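# Load one blank from the stack into the die nest

## Task

Lift a single blank from the stack, with the rest staying on their stand, and slide it into the die so it sits flat in the nest, pressed up to the back pins; at the finish the robot must be in contact with no loose object.

## Robot and tools

Robot: two arms, left_arm and right_arm, each ending in a sixteen-motor four-digit hand (left_arm a left hand, right_arm a right hand; the left is a mirror copy). A post stands on the floor behind the arms. Loose objects may occasionally be nudged by outside disturbances.

Frames. Scene frame: origin at table-top height, halfway between the arms' nominal bases; +z up, +x out over the table, +y toward left_arm. Real bases: left_arm at (+0.003, +0.323, +0.024) m, right_arm at (+0.014, -0.298, +0.005) m, each turned very slightly about z. Reported hand positions (m) and quaternions (wxyz) are in each arm's own base frame. Commanded offsets are along the axes of that arm's current Hand target. Hand point axes: +z points along straight fingers toward the tips; +y points out of the palm face; +x crosses the palm away from the thumb on the right hand, toward the thumb on the left. The hand point sits just past the index/middle knuckles, about 0.063 m in front of the palm plane. Straight fingertips reach about 0.157 m beyond it along +z. A rigid mast at the wrist on the palm side can strike objects.

The 48-number row (used by execute_actions and move). One flat list covering both arms, every value in [-1, 1], in this order: left_arm dx, dy, dz, rx, ry, rz; 16 left hand motors; left current_limit; left speed; then the same 24 values for right_arm. Pose values are offsets from the arm's Hand target, not absolute positions; 1.0 equals 0.6 m of travel or 180 degrees of rotation, and rx, ry, rz form a single rotation vector. To leave an arm in place, send six zeros. Hand motor order: index_mcp, index_abd, index_pip, index_dip, thumb_cmc, thumb_axl, thumb_mcp, thumb_ipl, middle_mcp, middle_abd, middle_pip, middle_dip, ring_mcp, ring_abd, ring_pip, ring_dip. Each is an absolute goal angle, scaled linearly between the hinge's two stops (not an offset). Toward +1, _mcp/_pip/_dip curl the finger toward the palm; _abd swings it away from the thumb; thumb_cmc brings the thumb round in front of the palm; thumb_axl spins it; thumb_mcp/thumb_ipl bend it. Straight values: mcp -0.75, abd 0.00, pip -0.58, dip -0.70, thumb_cmc -0.71, thumb_axl -0.68, thumb_mcp -0.23, thumb_ipl -0.17. current_limit maps -1..+1 to 0..550 mA (floor 11 mA); speed sets goal slew to (speed+1)/2 of 8.5 rad/s. Initially 0.4 and -0.6. A zero in a hand slot is a real goal; to keep a hand unchanged, copy back its hand_goal, hand_current_limit and hand_speed.

execute_actions(actions, cameras): actions is a list of actions; each action is a table of at most 15 rows, one row per 1/30 s control step; a short table repeats its final row until step 15. Every row of an action is measured from the Hand target at that action's start, so rows do not stack, but successive actions do. Images appear only for an empty actions list or when cameras names them.

move(target, speed, blend, blocking, cameras): straight-line path of each hand point. target is one row or up to 15 rows; every row is an offset from the same starting Hand targets, not from the previous row. speed in m/s, 0.002 to 4.3, default 0.25 (rotation up to twice that in rad/s); one value or one per target. blend in m rounds corners (0 = stop at each). Total time capped at 10 s. No obstacle avoidance. blocking=false returns after about 0.5 s while motion continues. Result adds a move: line (done, off_target, moving, held, fault) and limits (paced = pose clipped, held = steps withheld).

wait(seconds 0 to 3600): let the scene run with no new commands. stop: brake a running move. zoom_image(camera, region [x0, y0, x1, y1] in pixels, at most 504 by 504) for cam_head_left, cam_head_right or cam_high (each 896x504), only from the latest images. read_manual gives licence texts. finished_scene (scene 1) ends irreversibly.

Control behaviour: commanded orientation is clipped to within 40 degrees of the measured one each step. Hands often rest a few cm from target because of friction and load; the right elbow sags, so aim higher. A fresh execute_actions with zero offsets re-requests the target; otherwise add the leftover distance. To release a push, command past the hand point backwards.

Results: end_effector_position, quat, Hand target, joint velocities and torques, and per motor hand_goal, hand_measured, hand_current_ma (positive pushes toward -1), hand_state (moving, goal, blocked, overload). A motor drawing 495 mA or more for 5 s shuts off for 10 s. Motors at 85 °C trigger MOTOR HOT; at 100 °C the arm drops for 30 to 60 s. After a HAND FAULT line, remaining calls in that reply are skipped.

Avoid: dropping parts even slightly, releasing moving parts, fast impacts, hard pressing against fixed or heavy items, anything leaving the table, and contact or pinching between the two arms or hands. Keep moves gentle and grips below overload.

Each tool is called after "Call:" as name(argument=value, ...) on one line, values as JSON.

## Session

Call:
execute_actions(actions=[])

Scene clock: 0.00 s.
left_arm: end_effector_position=(+0.1747, +0.0122, +0.2027) hand_goal=(-0.754, +0.000, -0.576, -0.696, -0.714, -0.678, -0.226, -0.168, -0.754, +0.000, -0.576, -0.696, -0.754, +0.000, -0.576, -0.696) hand_measured=(-0.7535, -0.0007, -0.5770, -0.6971, -0.7142, -0.6767, -0.2252, -0.1681, -0.7535, +0.0008, -0.5770, -0.6958, -0.7535, -0.0007, -0.5770, -0.6958) hand_current_ma=(+11, -5, -3, -4, +2, +1, -3, -8, -8, -3, +5, +10, -3, +2, +9, +6) hand_state=(goal, goal, goal, goal, goal, goal, goal, goal, goal, goal, goal, goal, goal, goal, goal, goal) hand_current_limit=0.40 hand_speed=-0.60 end_effector_quat_wxyz=(-0.068, -0.210, +0.957, -0.187) | right_arm: end_effector_position=(+0.2343, +0.2859, +0.3075) hand_goal=(-0.754, +0.000, -0.576, -0.696, -0.714, -0.678, -0.226, -0.168, -0.754, +0.000, -0.576, -0.696, -0.754, +0.000, -0.576, -0.696) hand_measured=(-0.7547, -0.0007, -0.5770, -0.6958, -0.7154, -0.6777, -0.2262, -0.1672, -0.7523, -0.0007, -0.5770, -0.6971, -0.7535, -0.0007, -0.5757, -0.6958) hand_current_ma=(+4, +3, +2, -5, -7, +10, +0, +7, +6, +16, +10, +17, -6, -3, +15, -10) hand_state=(goal, goal, goal, goal, goal, goal, goal, goal, goal, goal, goal, goal, goal, goal, goal, goal) hand_current_limit=0.40 hand_speed=-0.60 end_effector_quat_wxyz=(+0.092, +0.191, +0.977, +0.013)
Joint positions: left_arm=[0.069 0.976 0.917 -1.596 0.392 -1.916] | right_arm=[0.969 1.013 1.157 -1.618 0.159 -0.223]
Joint velocities: within noise
Joint torques (N m): no reading
Motor temperatures (°C): left_arm=[25 28 29 27 26 26] | right_arm=[29 32 25 29 26 25]
Heat: left arm: hottest elbow 29 °C; right arm: hottest shoulder 32 °C.
Hand target: left_arm +0.1818, +0.0126, +0.2114; -0.054, -0.207, +0.958, -0.189 | right_arm +0.2365, +0.2892, +0.3179; +0.096, +0.192, +0.976, +0.023

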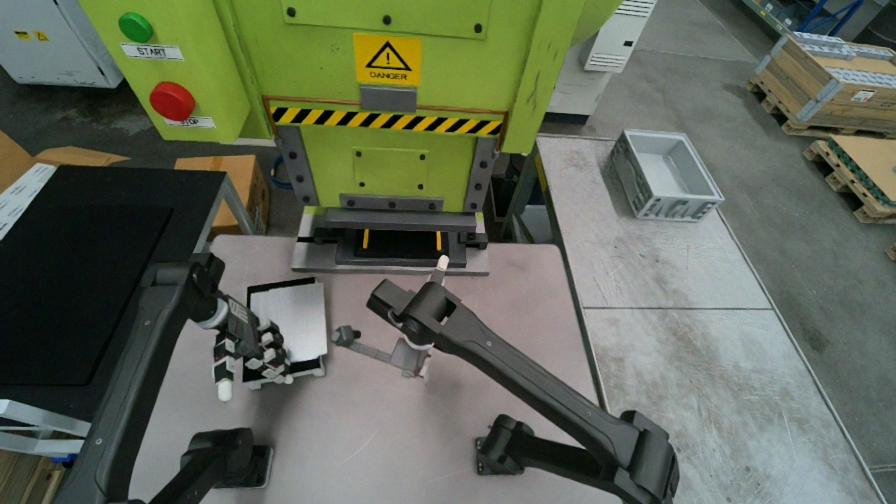

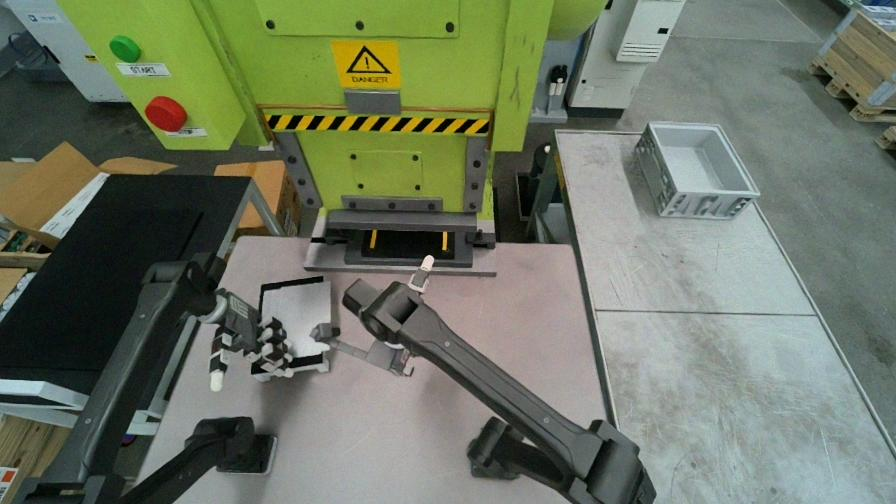

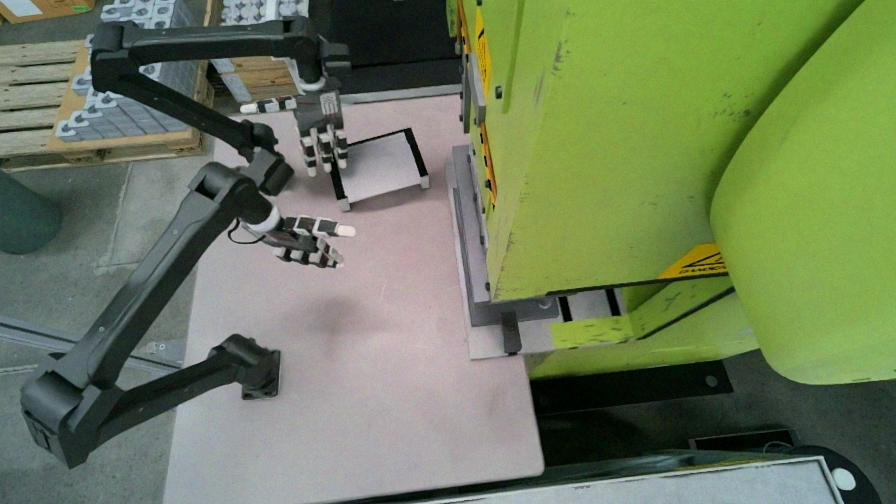

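Call:
zoom_image(camera="cam_head_left", region=[200, 180, 520, 420])

Call:
zoom_image(camera="cam_head_right", region=[230, 180, 530, 400])

Call:
zoom_image(camera="cam_high", region=[300, 80, 660, 380])

Call:
zoom_image(camera="cam_head_left", region=[280, 190, 500, 290])

Scaled by 1.575.

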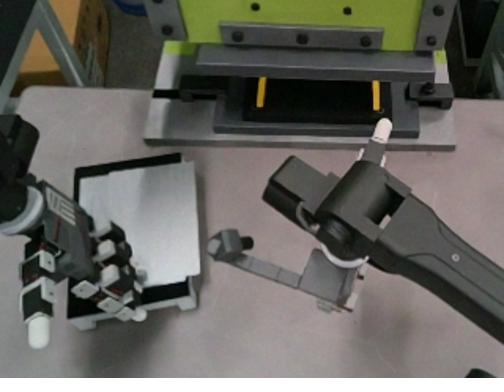

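Scaled by 1.680.

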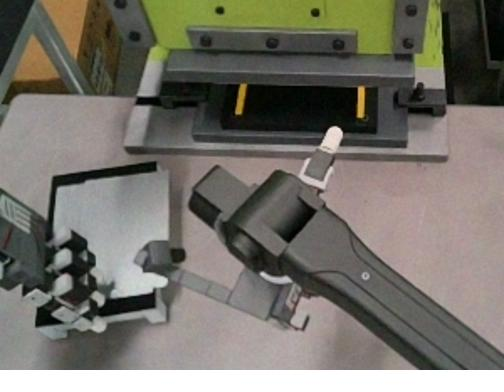

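Scaled by 1.400.

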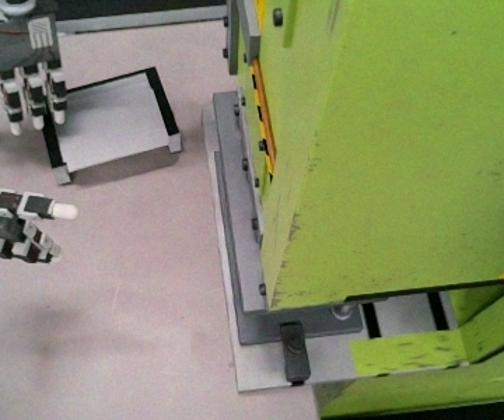

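Scaled by 2.291.

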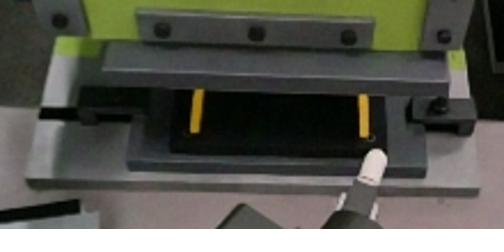

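Call:
move(target=[-0.079, 0.182, -0.173, 0,0,0, -0.754,0,-0.576,-0.696,-0.714,-0.678,-0.226,-0.168,-0.754,0,-0.576,-0.696,-0.754,0,-0.576,-0.696,0.4,-0.6, -0.051,-0.339,-0.019,0,0,0, -0.754,0,-0.576,-0.696,-0.714,-0.678,-0.226,-0.168,-0.754,0,-0.576,-0.696,-0.754,0,-0.576,-0.696,0.4,-0.6], cameras=["all"])

Call:
zoom_image(camera="cam_head_left", region=[220, 240, 370, 420])

Call:
zoom_image(camera="cam_head_right", region=[220, 240, 370, 420])

Call:
zoom_image(camera="cam_high", region=[320, 110, 460, 230])

Call:
zoom_image(camera="cam_head_left", region=[280, 180, 500, 290])

Call:
zoom_image(camera="cam_head_right", region=[290, 180, 510, 290])

Scene clock: 72.87 s.
left_arm: end_effector_position=(+0.1730, +0.1543, +0.2418) hand_goal=(-0.754, +0.000, -0.576, -0.696, -0.714, -0.678, -0.226, -0.168, -0.754, +0.000, -0.576, -0.696, -0.754, +0.000, -0.576, -0.696) hand_measured=(-0.7438, -0.0007, -0.5770, -0.6971, -0.7142, -0.6777, -0.2163, -0.1681, -0.7438, -0.0007, -0.5770, -0.6945, -0.7438, +0.0008, -0.5770, -0.6971) hand_current_ma=(+11, -5, -10, -10, -4, +8, -1, -1, +2, -4, +4, +8, -14, +1, +2, +10) hand_state=(goal, goal, goal, goal, goal, goal, goal, goal, goal, goal, goal, goal, goal, goal, goal, goal) hand_current_limit=0.40 hand_speed=-0.60 end_effector_quat_wxyz=(+0.012, -0.241, +0.963, -0.123) | right_arm: end_effector_position=(+0.1868, +0.0902, +0.3222) hand_goal=(-0.754, +0.000, -0.576, -0.696, -0.714, -0.678, -0.226, -0.168, -0.754, +0.000, -0.576, -0.696, -0.754, +0.000, -0.576, -0.696) hand_measured=(-0.7619, -0.0007, -0.5834, -0.6971, -0.7154, -0.6777, -0.2183, -0.1681, -0.7619, -0.0007, -0.5859, -0.6958, -0.7583, +0.0008, -0.5821, -0.6971) hand_current_ma=(+2, +12, -9, +6, -3, +19, +17, +10, -1, -4, +7, +5, -19, +4, +7, -2) hand_state=(goal, goal, goal, goal, goal, goal, goal, goal, goal, goal, goal, goal, goal, goal, goal, goal) hand_current_limit=0.40 hand_speed=-0.60 end_effector_quat_wxyz=(+0.156, +0.182, +0.969, +0.053)
Joint positions: left_arm=[0.549 1.008 1.052 -1.666 0.243 -1.507] | right_arm=[0.146 0.48 0.943 -1.702 0.001 -1.054]
Joint torques (N m): left_arm=[1.85 -2.78 14.79 -0.28 0.28 0.19] | right_arm=[-1.38 3.72 7.88 0.85 -0.14 -0.04]
Motor temperatures (°C): left_arm=[25 28 34 27 26 26] | right_arm=[29 32 28 29 26 25]
Heat: left arm: hottest elbow 34 °C; right arm: hottest shoulder 32 °C.
Hand target: left_arm +0.1820, +0.1624, +0.2615; -0.054, -0.207, +0.958, -0.189 | right_arm +0.1866, +0.0893, +0.3180; +0.096, +0.192, +0.976, +0.023
Off the commanded pose: left_arm 0.023 m, 11 deg | right_arm 0.004 m, 8 deg.
joint sent to its limit (left arm) — joint 4 (wrist pitch), lower limit. The joint targets are off in orientation, not in position.
joint sent to its limit (right arm) — joint 4 (wrist pitch), lower limit. The joint targets are off in orientation, not in position.
move: off_target (left_arm, right_arm)

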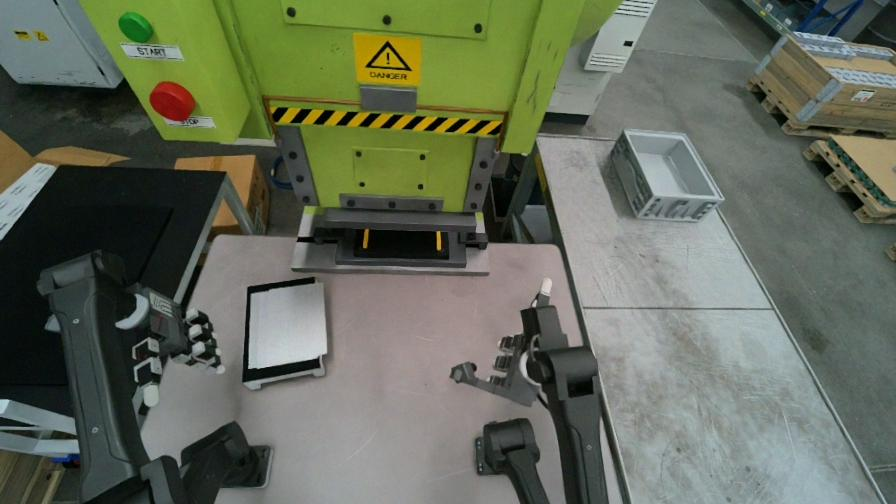

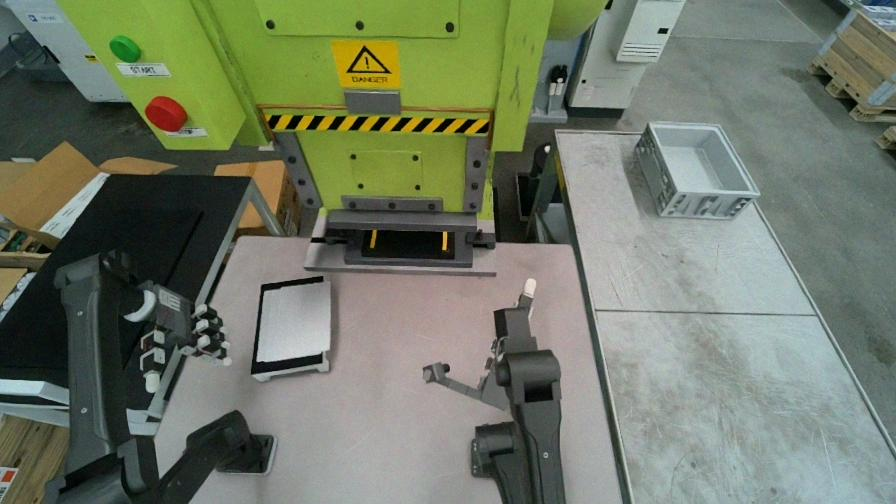

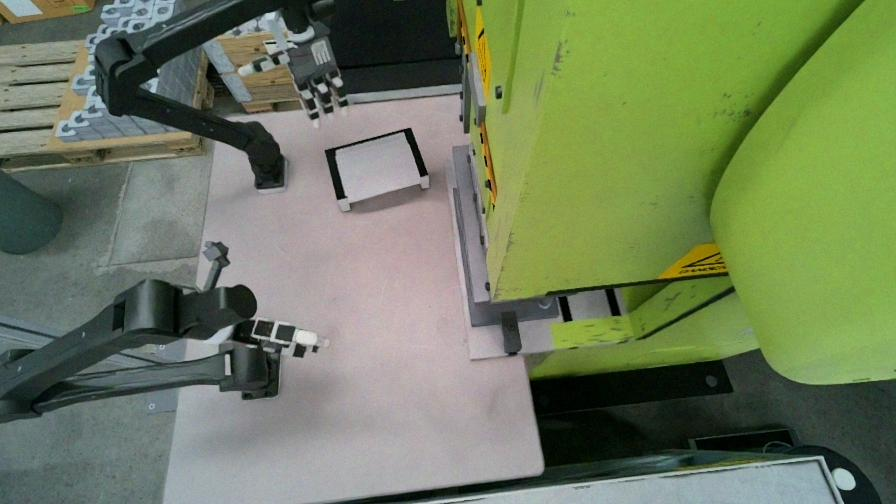

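Scaled by 2.800.

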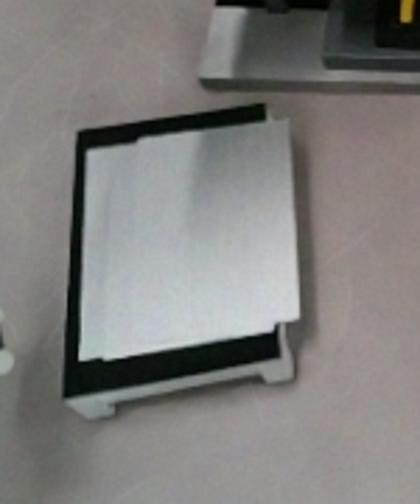

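Scaled by 2.800.

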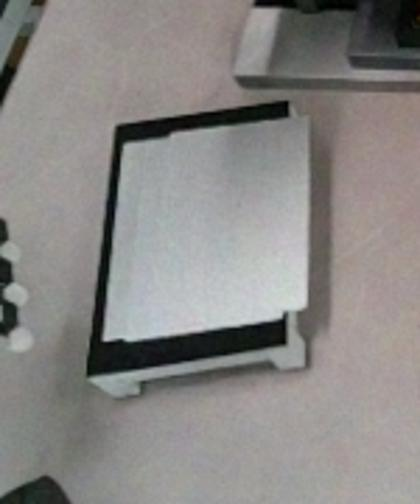

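Scaled by 3.600.

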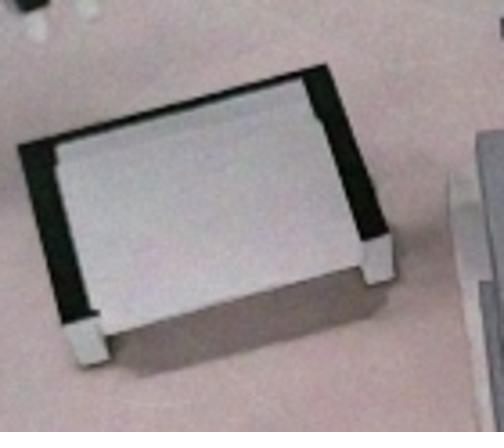

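Scaled by 2.291.

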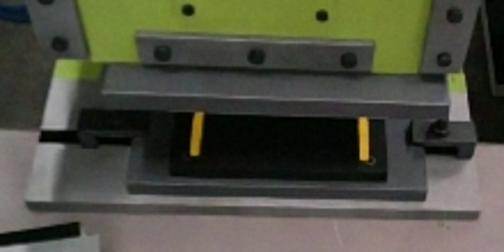

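Scaled by 2.291.

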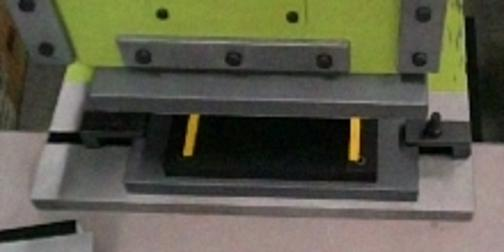

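Call:
zoom_image(camera="cam_head_left", region=[170, 400, 300, 504])

Call:
zoom_image(camera="cam_head_left", region=[430, 270, 630, 504])

Call:
zoom_image(camera="cam_high", region=[180, 90, 360, 420])

Call:
zoom_image(camera="cam_high", region=[420, 120, 620, 380])

Scaled by 3.877.

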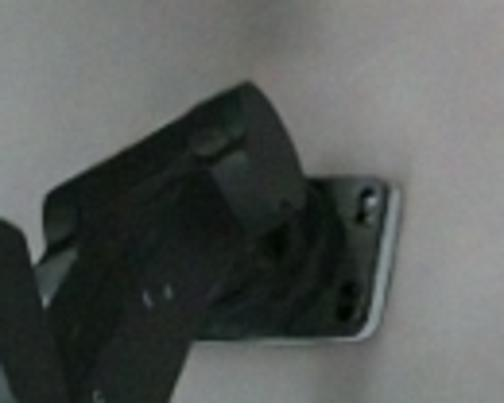

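Scaled by 2.154.

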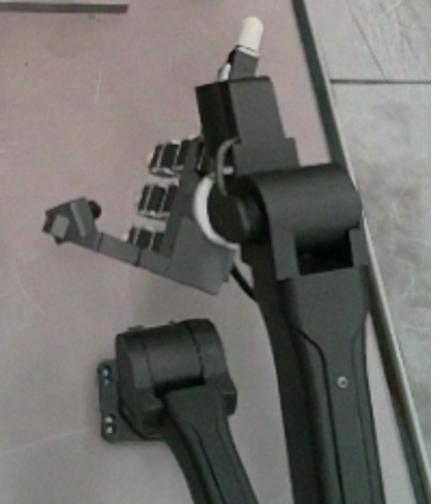

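Scaled by 1.527.

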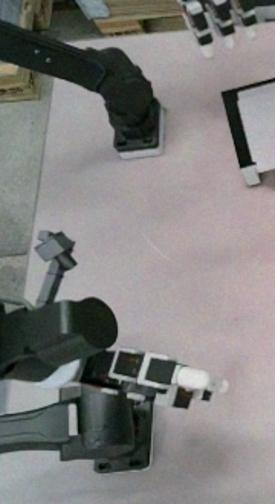

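Scaled by 1.938.

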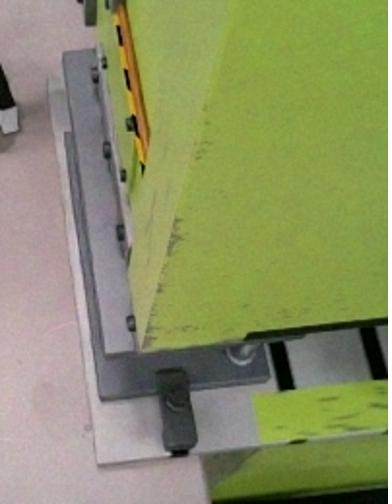

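Call:
zoom_image(camera="cam_head_left", region=[340, 215, 460, 275])

Call:
zoom_image(camera="cam_head_right", region=[345, 215, 465, 275])

Call:
zoom_image(camera="cam_head_right", region=[240, 260, 350, 390])

Scaled by 4.200.

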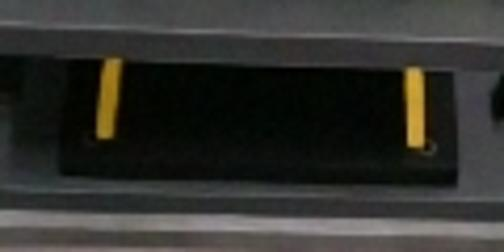

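Scaled by 4.200.

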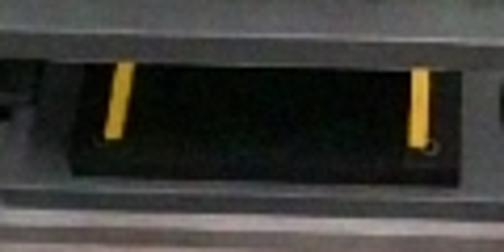

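Scaled by 3.877.

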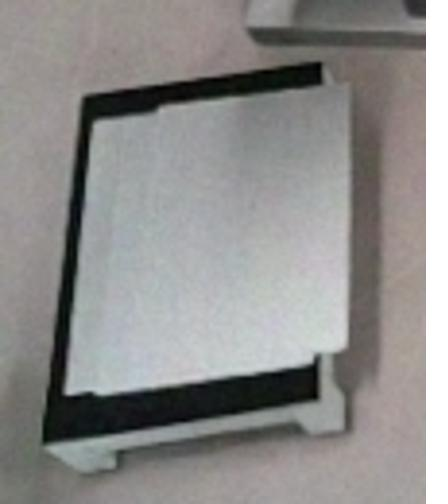

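Call:
zoom_image(camera="cam_high", region=[320, 125, 380, 215])

Call:
zoom_image(camera="cam_high", region=[380, 120, 440, 210])

Call:
zoom_image(camera="cam_head_right", region=[250, 330, 340, 390])

Call:
zoom_image(camera="cam_head_right", region=[250, 265, 340, 325])

Scaled by 5.600.

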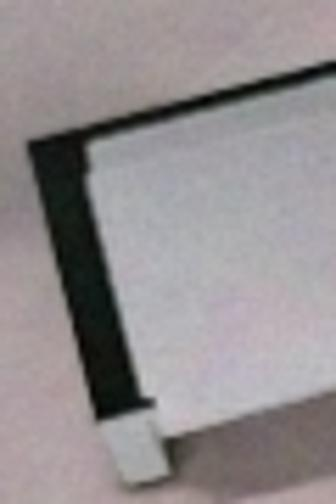

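Scaled by 5.600.

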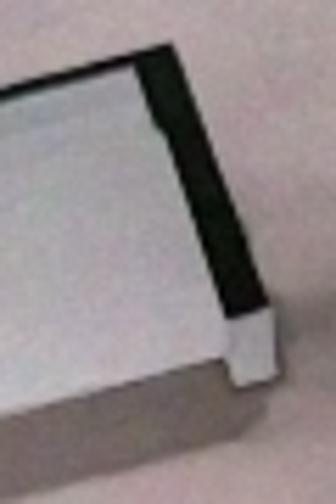

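Scaled by 5.600.

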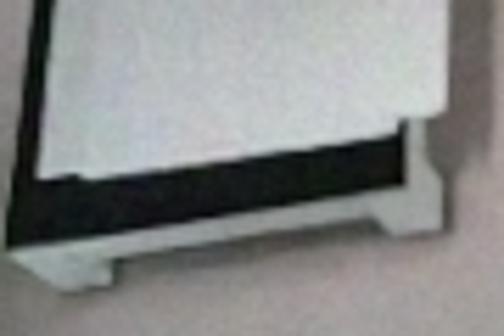

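Scaled by 5.600.

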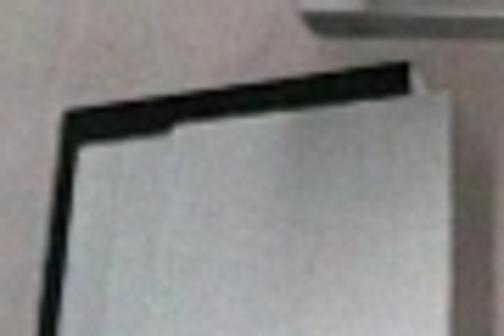

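Call:
move(target=[0,0,0,0,0,0, -0.754,0,-0.576,-0.696,-0.714,-0.678,-0.226,-0.168,-0.754,0,-0.576,-0.696,-0.754,0,-0.576,-0.696,0.4,-0.6, 0.1383,0.92,0.0903,0.0085,0.0634,-0.188, -0.754,0,-0.576,-0.696,-0.714,-0.678,-0.226,-0.168,-0.754,0,-0.576,-0.696,-0.754,0,-0.576,-0.696,0.4,-0.6], cameras=["all"])

Call:
zoom_image(camera="cam_head_left", region=[200, 220, 420, 420])

Call:
zoom_image(camera="cam_high", region=[280, 80, 460, 240])

Scene clock: 514.33 s.
left_arm: end_effector_position=(+0.1730, +0.1543, +0.2418) hand_goal=(-0.754, +0.000, -0.576, -0.696, -0.714, -0.678, -0.226, -0.168, -0.754, +0.000, -0.576, -0.696, -0.754, +0.000, -0.576, -0.696) hand_measured=(-0.7450, -0.0007, -0.5770, -0.6958, -0.7142, -0.6777, -0.2173, -0.1672, -0.7438, -0.0007, -0.5770, -0.6958, -0.7438, -0.0007, -0.5770, -0.6971) hand_current_ma=(+4, -7, -8, -12, -3, -8, +6, +0, +7, +3, +2, +7, -9, +13, +4, +7) hand_state=(goal, goal, goal, goal, goal, goal, goal, goal, goal, goal, goal, goal, goal, goal, goal, goal) hand_current_limit=0.40 hand_speed=-0.60 end_effector_quat_wxyz=(+0.012, -0.241, +0.963, -0.123) | right_arm: end_effector_position=(+0.3265, +0.6229, +0.2801) hand_goal=(-0.754, +0.000, -0.576, -0.696, -0.714, -0.678, -0.226, -0.168, -0.754, +0.000, -0.576, -0.696, -0.754, +0.000, -0.576, -0.696) hand_measured=(-0.7535, -0.0007, -0.5770, -0.6971, -0.7079, -0.6777, -0.2173, -0.1672, -0.7523, +0.0008, -0.5770, -0.6958, -0.7535, -0.0007, -0.5770, -0.6958) hand_current_ma=(+0, +2, +1, +11, -6, +14, +6, -4, -2, +13, +6, +2, -18, -15, +7, -4) hand_state=(goal, goal, goal, goal, goal, goal, goal, goal, goal, goal, goal, goal, goal, goal, goal, goal) hand_current_limit=0.40 hand_speed=-0.60 end_effector_quat_wxyz=(+0.016, -0.093, +0.995, +0.024)
Joint positions: left_arm=[0.549 1.008 1.052 -1.666 0.243 -1.507] | right_arm=[1.032 1.977 2.164 -1.699 -0.003 -0.725]
Joint torques (N m): left_arm=[1.9 -2.73 14.79 -0.29 0.28 0.18] | right_arm=[-0.32 -16.09 12.26 0.06 -0.11 -0.06]
Motor temperatures (°C): left_arm=[25 27 41 27 25 25] | right_arm=[28 31 30 28 26 25]
Heat: left arm: hottest elbow 41 °C; right arm: hottest shoulder 31 °C.
Hand target: left_arm +0.1820, +0.1624, +0.2615; -0.054, -0.207, +0.958, -0.189 | right_arm +0.3267, +0.6318, +0.2951; +0.000, -0.102, +0.995, +0.000
Off the commanded pose: left_arm 0.023 m, 11 deg | right_arm 0.017 m, 4 deg.
joint sent to its limit (left arm) — joint 4 (wrist pitch), lower limit. The joint targets are off in orientation, not in position.
joint sent to its limit (right arm) — joint 4 (wrist pitch), lower limit. The joint targets are off in orientation, not in position.
move: off_target (right_arm)

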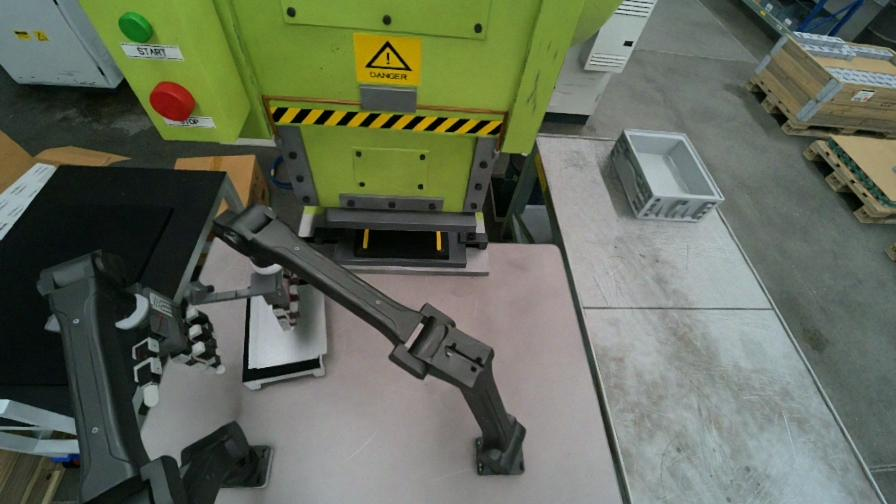

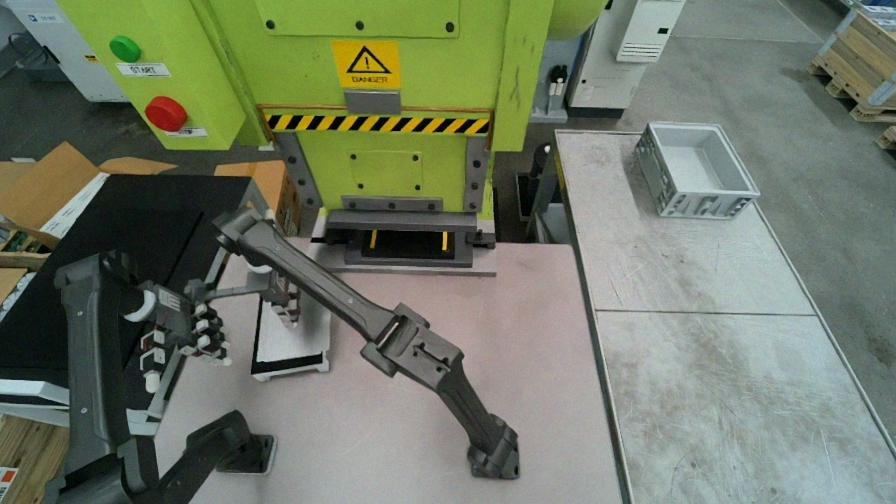

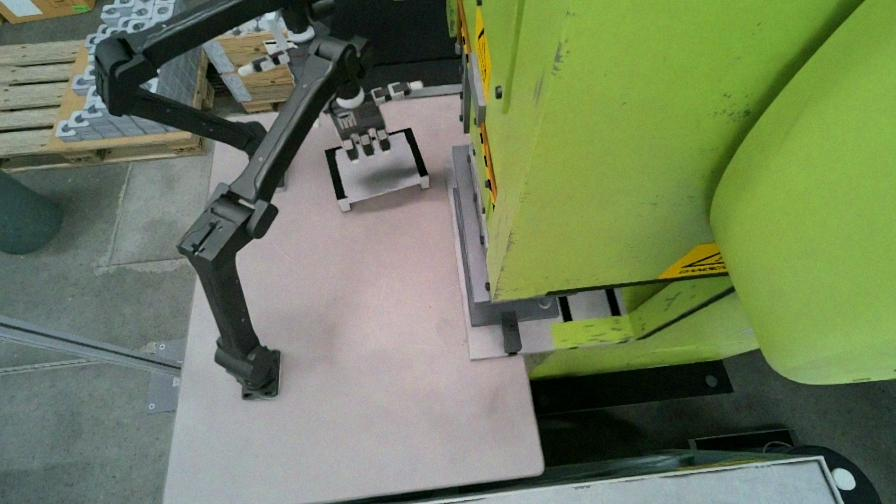

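Scaled by 2.291.

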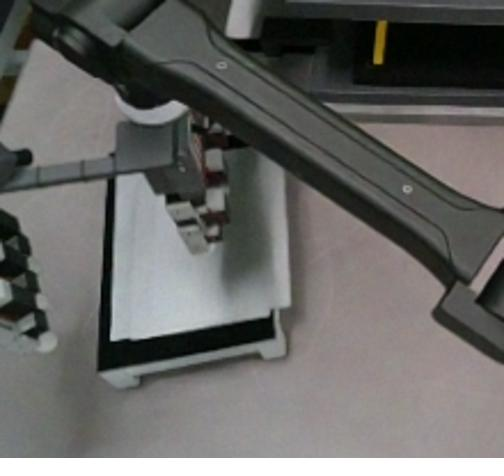

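Scaled by 2.800.

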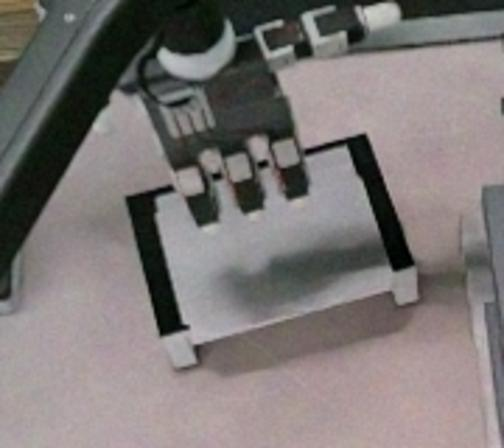

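Call:
move(target=[0,0,0,0,0,0, -0.754,0,-0.576,-0.696,-0.714,-0.678,-0.226,-0.168,-0.754,0,-0.576,-0.696,-0.754,0,-0.576,-0.696,0.4,-0.6, -0.008,-0.175,0.167,0,0,0, -0.205,0,-0.285,-0.551,-0.714,-0.678,-0.226,-0.168,-0.205,0,-0.285,-0.551,-0.205,0,-0.285,-0.551,-0.27,-0.6], cameras=["all"])

Call:
zoom_image(camera="cam_head_left", region=[200, 220, 420, 420])

Call:
zoom_image(camera="cam_high", region=[280, 80, 460, 240])

Scene clock: 563.07 s.
left_arm: end_effector_position=(+0.1730, +0.1543, +0.2418) hand_goal=(-0.754, +0.000, -0.576, -0.696, -0.714, -0.678, -0.226, -0.168, -0.754, +0.000, -0.576, -0.696, -0.754, +0.000, -0.576, -0.696) hand_measured=(-0.7450, +0.0008, -0.5770, -0.6958, -0.7142, -0.6767, -0.2163, -0.1672, -0.7438, -0.0007, -0.5770, -0.6958, -0.7438, -0.0007, -0.5770, -0.6971) hand_current_ma=(+8, -10, -6, -1, -2, -5, -2, -6, -5, +8, +8, +6, -2, +3, +5, +7) hand_state=(goal, goal, goal, goal, goal, goal, goal, goal, goal, goal, goal, goal, goal, goal, goal, goal) hand_current_limit=0.40 hand_speed=-0.60 end_effector_quat_wxyz=(+0.012, -0.241, +0.963, -0.123) | right_arm: end_effector_position=(+0.3558, +0.5291, +0.1876) hand_goal=(-0.206, +0.000, -0.286, -0.552, -0.714, -0.678, -0.226, -0.168, -0.206, +0.000, -0.286, -0.552, -0.206, +0.000, -0.286, -0.552) hand_measured=(-0.2421, -0.0065, -0.2998, -0.5595, -0.7129, -0.6777, -0.2173, -0.1672, -0.2482, -0.0007, -0.2960, -0.5595, -0.2494, -0.0007, -0.2960, -0.5607) hand_current_ma=(-11, -1, -8, +8, +3, +11, -7, +13, -1, +17, +9, +9, -16, -30, +1, +13) hand_state=(blocked, goal, goal, goal, goal, goal, goal, goal, blocked, goal, goal, goal, blocked, goal, goal, goal) hand_current_limit=-0.27 hand_speed=-0.60 end_effector_quat_wxyz=(-0.006, -0.096, +0.995, -0.008)
Joint positions: left_arm=[0.549 1.008 1.052 -1.666 0.243 -1.507] | right_arm=[0.902 1.84 1.733 -1.483 0.002 -0.861]
Joint torques (N m): left_arm=[1.96 -2.78 14.8 -0.28 0.28 0.18] | right_arm=[-0.44 -16.32 7.77 0.73 -0.23 -0.07]
Heat: left arm: hottest elbow 41 °C; right arm: hottest shoulder 34 °C.
Hand target: left_arm +0.1820, +0.1624, +0.2615; -0.054, -0.207, +0.958, -0.189 | right_arm +0.3527, +0.5299, +0.1948; +0.000, -0.102, +0.995, +0.000
Off the commanded pose: left_arm 0.023 m, 11 deg | right_arm 0.008 m, 1 deg.
joint sent to its limit (left arm) — joint 4 (wrist pitch), lower limit. The joint targets are off in orientation, not in position.
move: done

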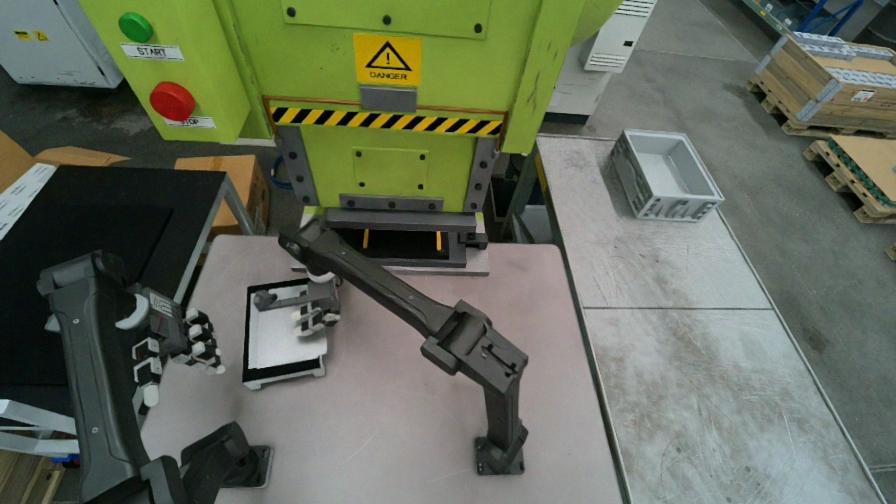

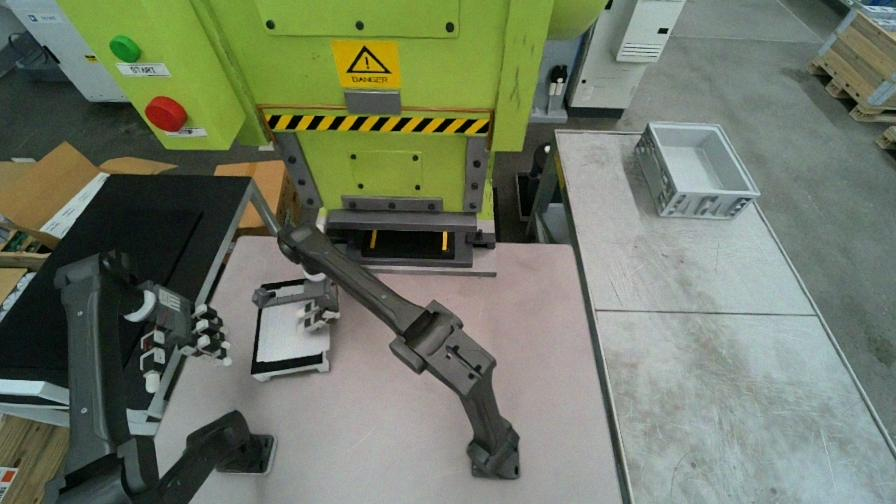

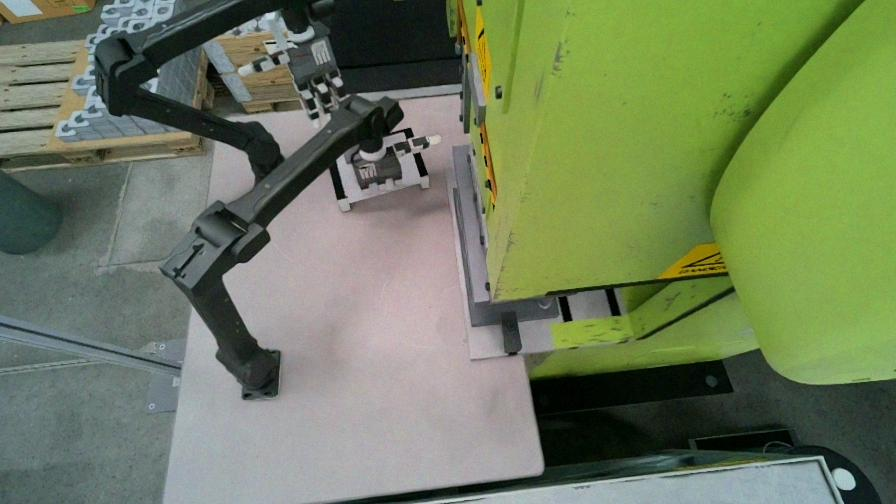

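Scaled by 2.291.

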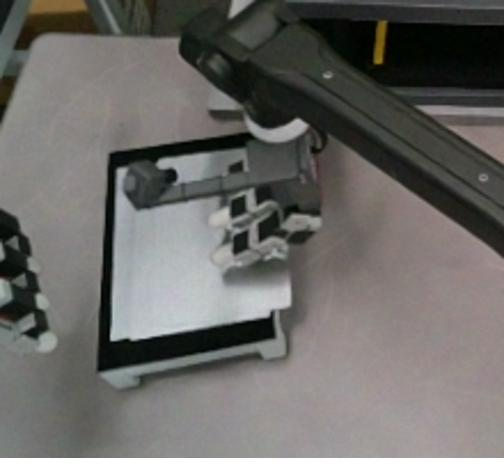

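Scaled by 2.800.

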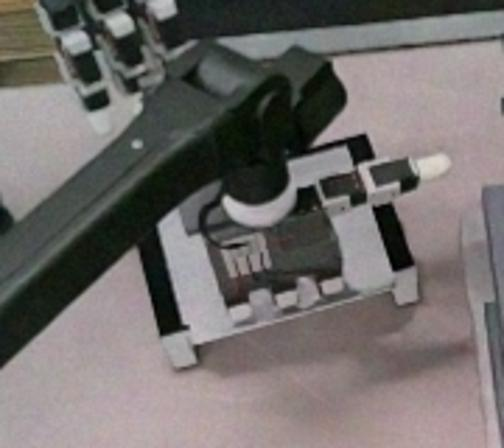

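Call:
move(target=[0,0,0,0,0,0, -0.754,0,-0.576,-0.696,-0.714,-0.678,-0.226,-0.168,-0.754,0,-0.576,-0.696,-0.754,0,-0.576,-0.696,0.4,-0.6, 0,0,0.042,0,0,0, -0.205,0,-0.285,-0.551,-0.714,-0.678,-0.226,-0.168,-0.205,0,-0.285,-0.551,-0.205,0,-0.285,-0.551,-0.27,-0.6], speed=0.06)

Scene clock: 582.67 s.
left_arm: end_effector_position=(+0.1730, +0.1543, +0.2418) hand_goal=(-0.754, +0.000, -0.576, -0.696, -0.714, -0.678, -0.226, -0.168, -0.754, +0.000, -0.576, -0.696, -0.754, +0.000, -0.576, -0.696) hand_measured=(-0.7450, +0.0008, -0.5757, -0.6971, -0.7142, -0.6777, -0.2163, -0.1681, -0.7438, -0.0007, -0.5757, -0.6971, -0.7438, -0.0007, -0.5770, -0.6958) hand_current_ma=(+19, -8, -3, -13, -3, -6, -1, -6, +7, +4, -1, +10, -15, +9, -2, +16) hand_state=(goal, goal, goal, goal, goal, goal, goal, goal, goal, goal, goal, goal, goal, goal, goal, goal) hand_current_limit=0.40 hand_speed=-0.60 end_effector_quat_wxyz=(+0.012, -0.241, +0.963, -0.123) | right_arm: end_effector_position=(+0.3553, +0.5286, +0.1676) hand_goal=(-0.206, +0.000, -0.286, -0.552, -0.714, -0.678, -0.226, -0.168, -0.206, +0.000, -0.286, -0.552, -0.206, +0.000, -0.286, -0.552) hand_measured=(-0.2421, -0.0065, -0.2985, -0.5607, -0.7129, -0.6777, -0.2163, -0.1672, -0.2482, -0.0007, -0.2972, -0.5595, -0.2494, -0.0007, -0.2960, -0.5607) hand_current_ma=(-10, +7, -1, -5, +8, +16, +12, -10, -4, +8, +14, +5, -27, -8, +9, -13) hand_state=(blocked, goal, goal, goal, goal, goal, goal, goal, blocked, goal, goal, goal, blocked, goal, goal, goal) hand_current_limit=-0.27 hand_speed=-0.60 end_effector_quat_wxyz=(-0.003, -0.096, +0.995, -0.005)
Joint positions: left_arm=[0.549 1.008 1.052 -1.666 0.243 -1.507] | right_arm=[0.902 1.84 1.679 -1.421 0.002 -0.862]
Joint torques (N m): left_arm=[1.9 -2.78 14.79 -0.28 0.27 0.18] | right_arm=[-0.44 -15.62 7.69 0.76 -0.24 -0.06]
Heat: left arm: hottest elbow 42 °C; right arm: hottest shoulder 35 °C.
Hand target: left_arm +0.1820, +0.1624, +0.2615; -0.054, -0.207, +0.958, -0.189 | right_arm +0.3527, +0.5299, +0.1695; +0.000, -0.102, +0.995, +0.000
Off the commanded pose: left_arm 0.023 m, 11 deg | right_arm 0.003 m, 1 deg.
joint sent to its limit (left arm) — joint 4 (wrist pitch), lower limit. The joint targets are off in orientation, not in position.
move: done

Call:
move(target=[0,0,0,0,0,0, -0.754,0,-0.576,-0.696,-0.714,-0.678,-0.226,-0.168,-0.754,0,-0.576,-0.696,-0.754,0,-0.576,-0.696,0.4,-0.6, 0,0,0.025,0,0,0, -0.205,0,-0.285,-0.551,-0.714,-0.678,-0.226,-0.168,-0.205,0,-0.285,-0.551,-0.205,0,-0.285,-0.551,-0.27,-0.6], speed=0.06)

Scene clock: 589.23 s.
left_arm: end_effector_position=(+0.1730, +0.1543, +0.2418) hand_goal=(-0.754, +0.000, -0.576, -0.696, -0.714, -0.678, -0.226, -0.168, -0.754, +0.000, -0.576, -0.696, -0.754, +0.000, -0.576, -0.696) hand_measured=(-0.7450, -0.0007, -0.5770, -0.6958, -0.7142, -0.6777, -0.2173, -0.1681, -0.7438, +0.0008, -0.5770, -0.6958, -0.7426, -0.0007, -0.5757, -0.6958) hand_current_ma=(+8, -10, -4, -10, +2, +2, +3, +5, -4, -1, +1, +3, -10, +9, -2, +12) hand_state=(goal, goal, goal, goal, goal, goal, goal, goal, goal, goal, goal, goal, goal, goal, goal, goal) hand_current_limit=0.40 hand_speed=-0.60 end_effector_quat_wxyz=(+0.012, -0.241, +0.963, -0.123) | right_arm: end_effector_position=(+0.3551, +0.5284, +0.1569) hand_goal=(-0.206, +0.000, -0.286, -0.552, -0.714, -0.678, -0.226, -0.168, -0.206, +0.000, -0.286, -0.552, -0.206, +0.000, -0.286, -0.552) hand_measured=(-0.2421, -0.0065, -0.2998, -0.5595, -0.7129, -0.6767, -0.2163, -0.1681, -0.2482, -0.0007, -0.2960, -0.5595, -0.2494, -0.0007, -0.2960, -0.5607) hand_current_ma=(+8, +1, +5, -1, -1, +9, +6, +18, -1, +6, +18, -1, -9, -7, +11, -5) hand_state=(blocked, goal, goal, goal, goal, goal, goal, goal, blocked, goal, goal, goal, blocked, goal, goal, goal) hand_current_limit=-0.27 hand_speed=-0.60 end_effector_quat_wxyz=(-0.001, -0.096, +0.995, -0.002)
Joint positions: left_arm=[0.549 1.008 1.052 -1.666 0.243 -1.507] | right_arm=[0.902 1.84 1.649 -1.384 0.002 -0.862]
Joint torques (N m): left_arm=[1.85 -2.78 14.79 -0.31 0.28 0.18] | right_arm=[-0.44 -15.09 7.66 0.73 -0.24 -0.06]
Heat: left arm: hottest elbow 42 °C; right arm: hottest shoulder 35 °C.
Hand target: left_arm +0.1820, +0.1624, +0.2615; -0.054, -0.207, +0.958, -0.189 | right_arm +0.3528, +0.5299, +0.1545; +0.000, -0.102, +0.995, +0.000
Off the commanded pose: left_arm 0.023 m, 11 deg | right_arm 0.004 m, 1 deg.
joint sent to its limit (left arm) — joint 4 (wrist pitch), lower limit. The joint targets are off in orientation, not in position.
move: done

Call:
move(target=[0,0,0,0,0,0, -0.754,0,-0.576,-0.696,-0.714,-0.678,-0.226,-0.168,-0.754,0,-0.576,-0.696,-0.754,0,-0.576,-0.696,0.4,-0.6, 0,0,0.0167,0,0,0, -0.205,0,-0.285,-0.551,-0.714,-0.678,-0.226,-0.168,-0.205,0,-0.285,-0.551,-0.205,0,-0.285,-0.551,-0.27,-0.6], speed=0.06, cameras=["cam_head_left","cam_head_right"])

Call:
zoom_image(camera="cam_head_left", region=[240, 270, 360, 390])

Call:
zoom_image(camera="cam_head_right", region=[240, 270, 360, 390])

Scene clock: 606.43 s.
left_arm: end_effector_position=(+0.1730, +0.1543, +0.2418) hand_goal=(-0.754, +0.000, -0.576, -0.696, -0.714, -0.678, -0.226, -0.168, -0.754, +0.000, -0.576, -0.696, -0.754, +0.000, -0.576, -0.696) hand_measured=(-0.7438, -0.0007, -0.5757, -0.6958, -0.7142, -0.6767, -0.2163, -0.1681, -0.7438, +0.0008, -0.5770, -0.6971, -0.7438, -0.0007, -0.5770, -0.6958) hand_current_ma=(+6, -7, -5, -9, -3, +1, -3, -6, -4, +1, +5, +6, -5, +10, +3, +5) hand_state=(goal, goal, goal, goal, goal, goal, goal, goal, goal, goal, goal, goal, goal, goal, goal, goal) hand_current_limit=0.40 hand_speed=-0.60 end_effector_quat_wxyz=(+0.012, -0.241, +0.963, -0.123) | right_arm: end_effector_position=(+0.3550, +0.5286, +0.1511) hand_goal=(-0.206, +0.000, -0.286, -0.552, -0.714, -0.678, -0.226, -0.168, -0.206, +0.000, -0.286, -0.552, -0.206, +0.000, -0.286, -0.552) hand_measured=(-0.2361, +0.0008, -0.2934, -0.5556, -0.7129, -0.6777, -0.2163, -0.1672, -0.2458, -0.0007, -0.2870, -0.5544, -0.2470, -0.0007, -0.2908, -0.5544) hand_current_ma=(-16, +16, -18, -11, -11, +5, +5, +9, +0, +6, +6, +19, -12, -13, +10, -1) hand_state=(blocked, goal, goal, goal, goal, goal, goal, goal, blocked, goal, goal, goal, blocked, goal, goal, goal) hand_current_limit=-0.27 hand_speed=-0.60 end_effector_quat_wxyz=(+0.001, -0.097, +0.995, +0.000)
Joint positions: left_arm=[0.549 1.008 1.052 -1.666 0.243 -1.507] | right_arm=[0.902 1.84 1.633 -1.361 0.002 -0.862]
Joint torques (N m): left_arm=[1.96 -2.84 14.79 -0.27 0.27 0.18] | right_arm=[-0.5 -14.68 7.51 0.87 -0.21 -0.05]
Heat: left arm: hottest elbow 42 °C; right arm: hottest shoulder 35 °C.
Hand target: left_arm +0.1820, +0.1624, +0.2615; -0.054, -0.207, +0.958, -0.189 | right_arm +0.3528, +0.5299, +0.1446; +0.000, -0.102, +0.995, +0.000
Off the commanded pose: left_arm 0.023 m, 11 deg | right_arm 0.007 m, 1 deg.
joint sent to its limit (left arm) — joint 4 (wrist pitch), lower limit. The joint targets are off in orientation, not in position.
move: done

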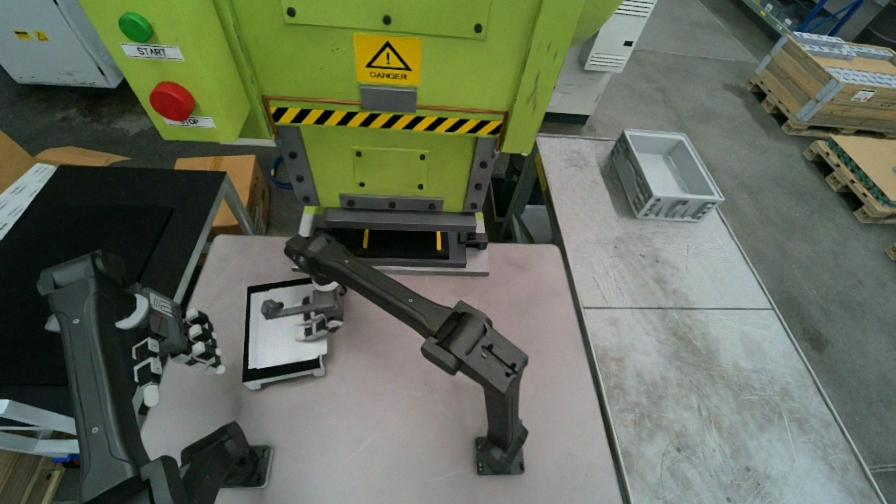

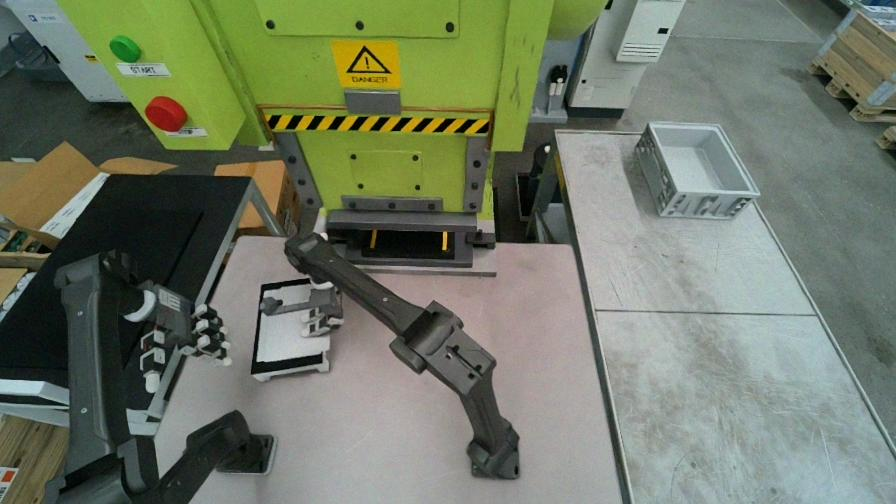

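Scaled by 4.200.

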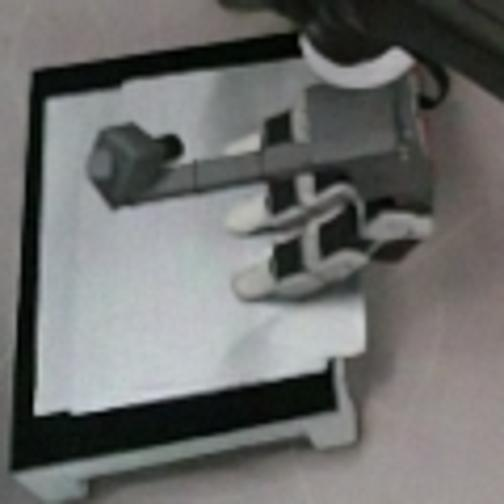

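Scaled by 4.200.

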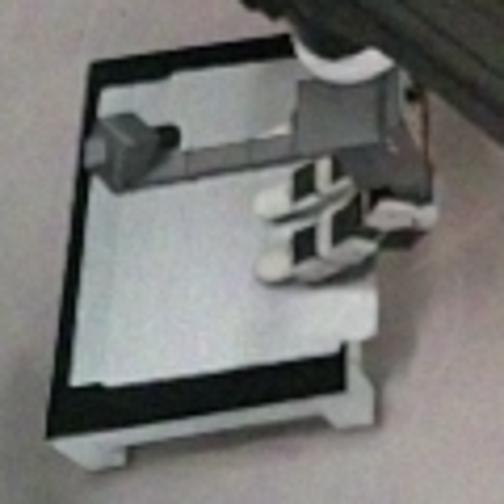

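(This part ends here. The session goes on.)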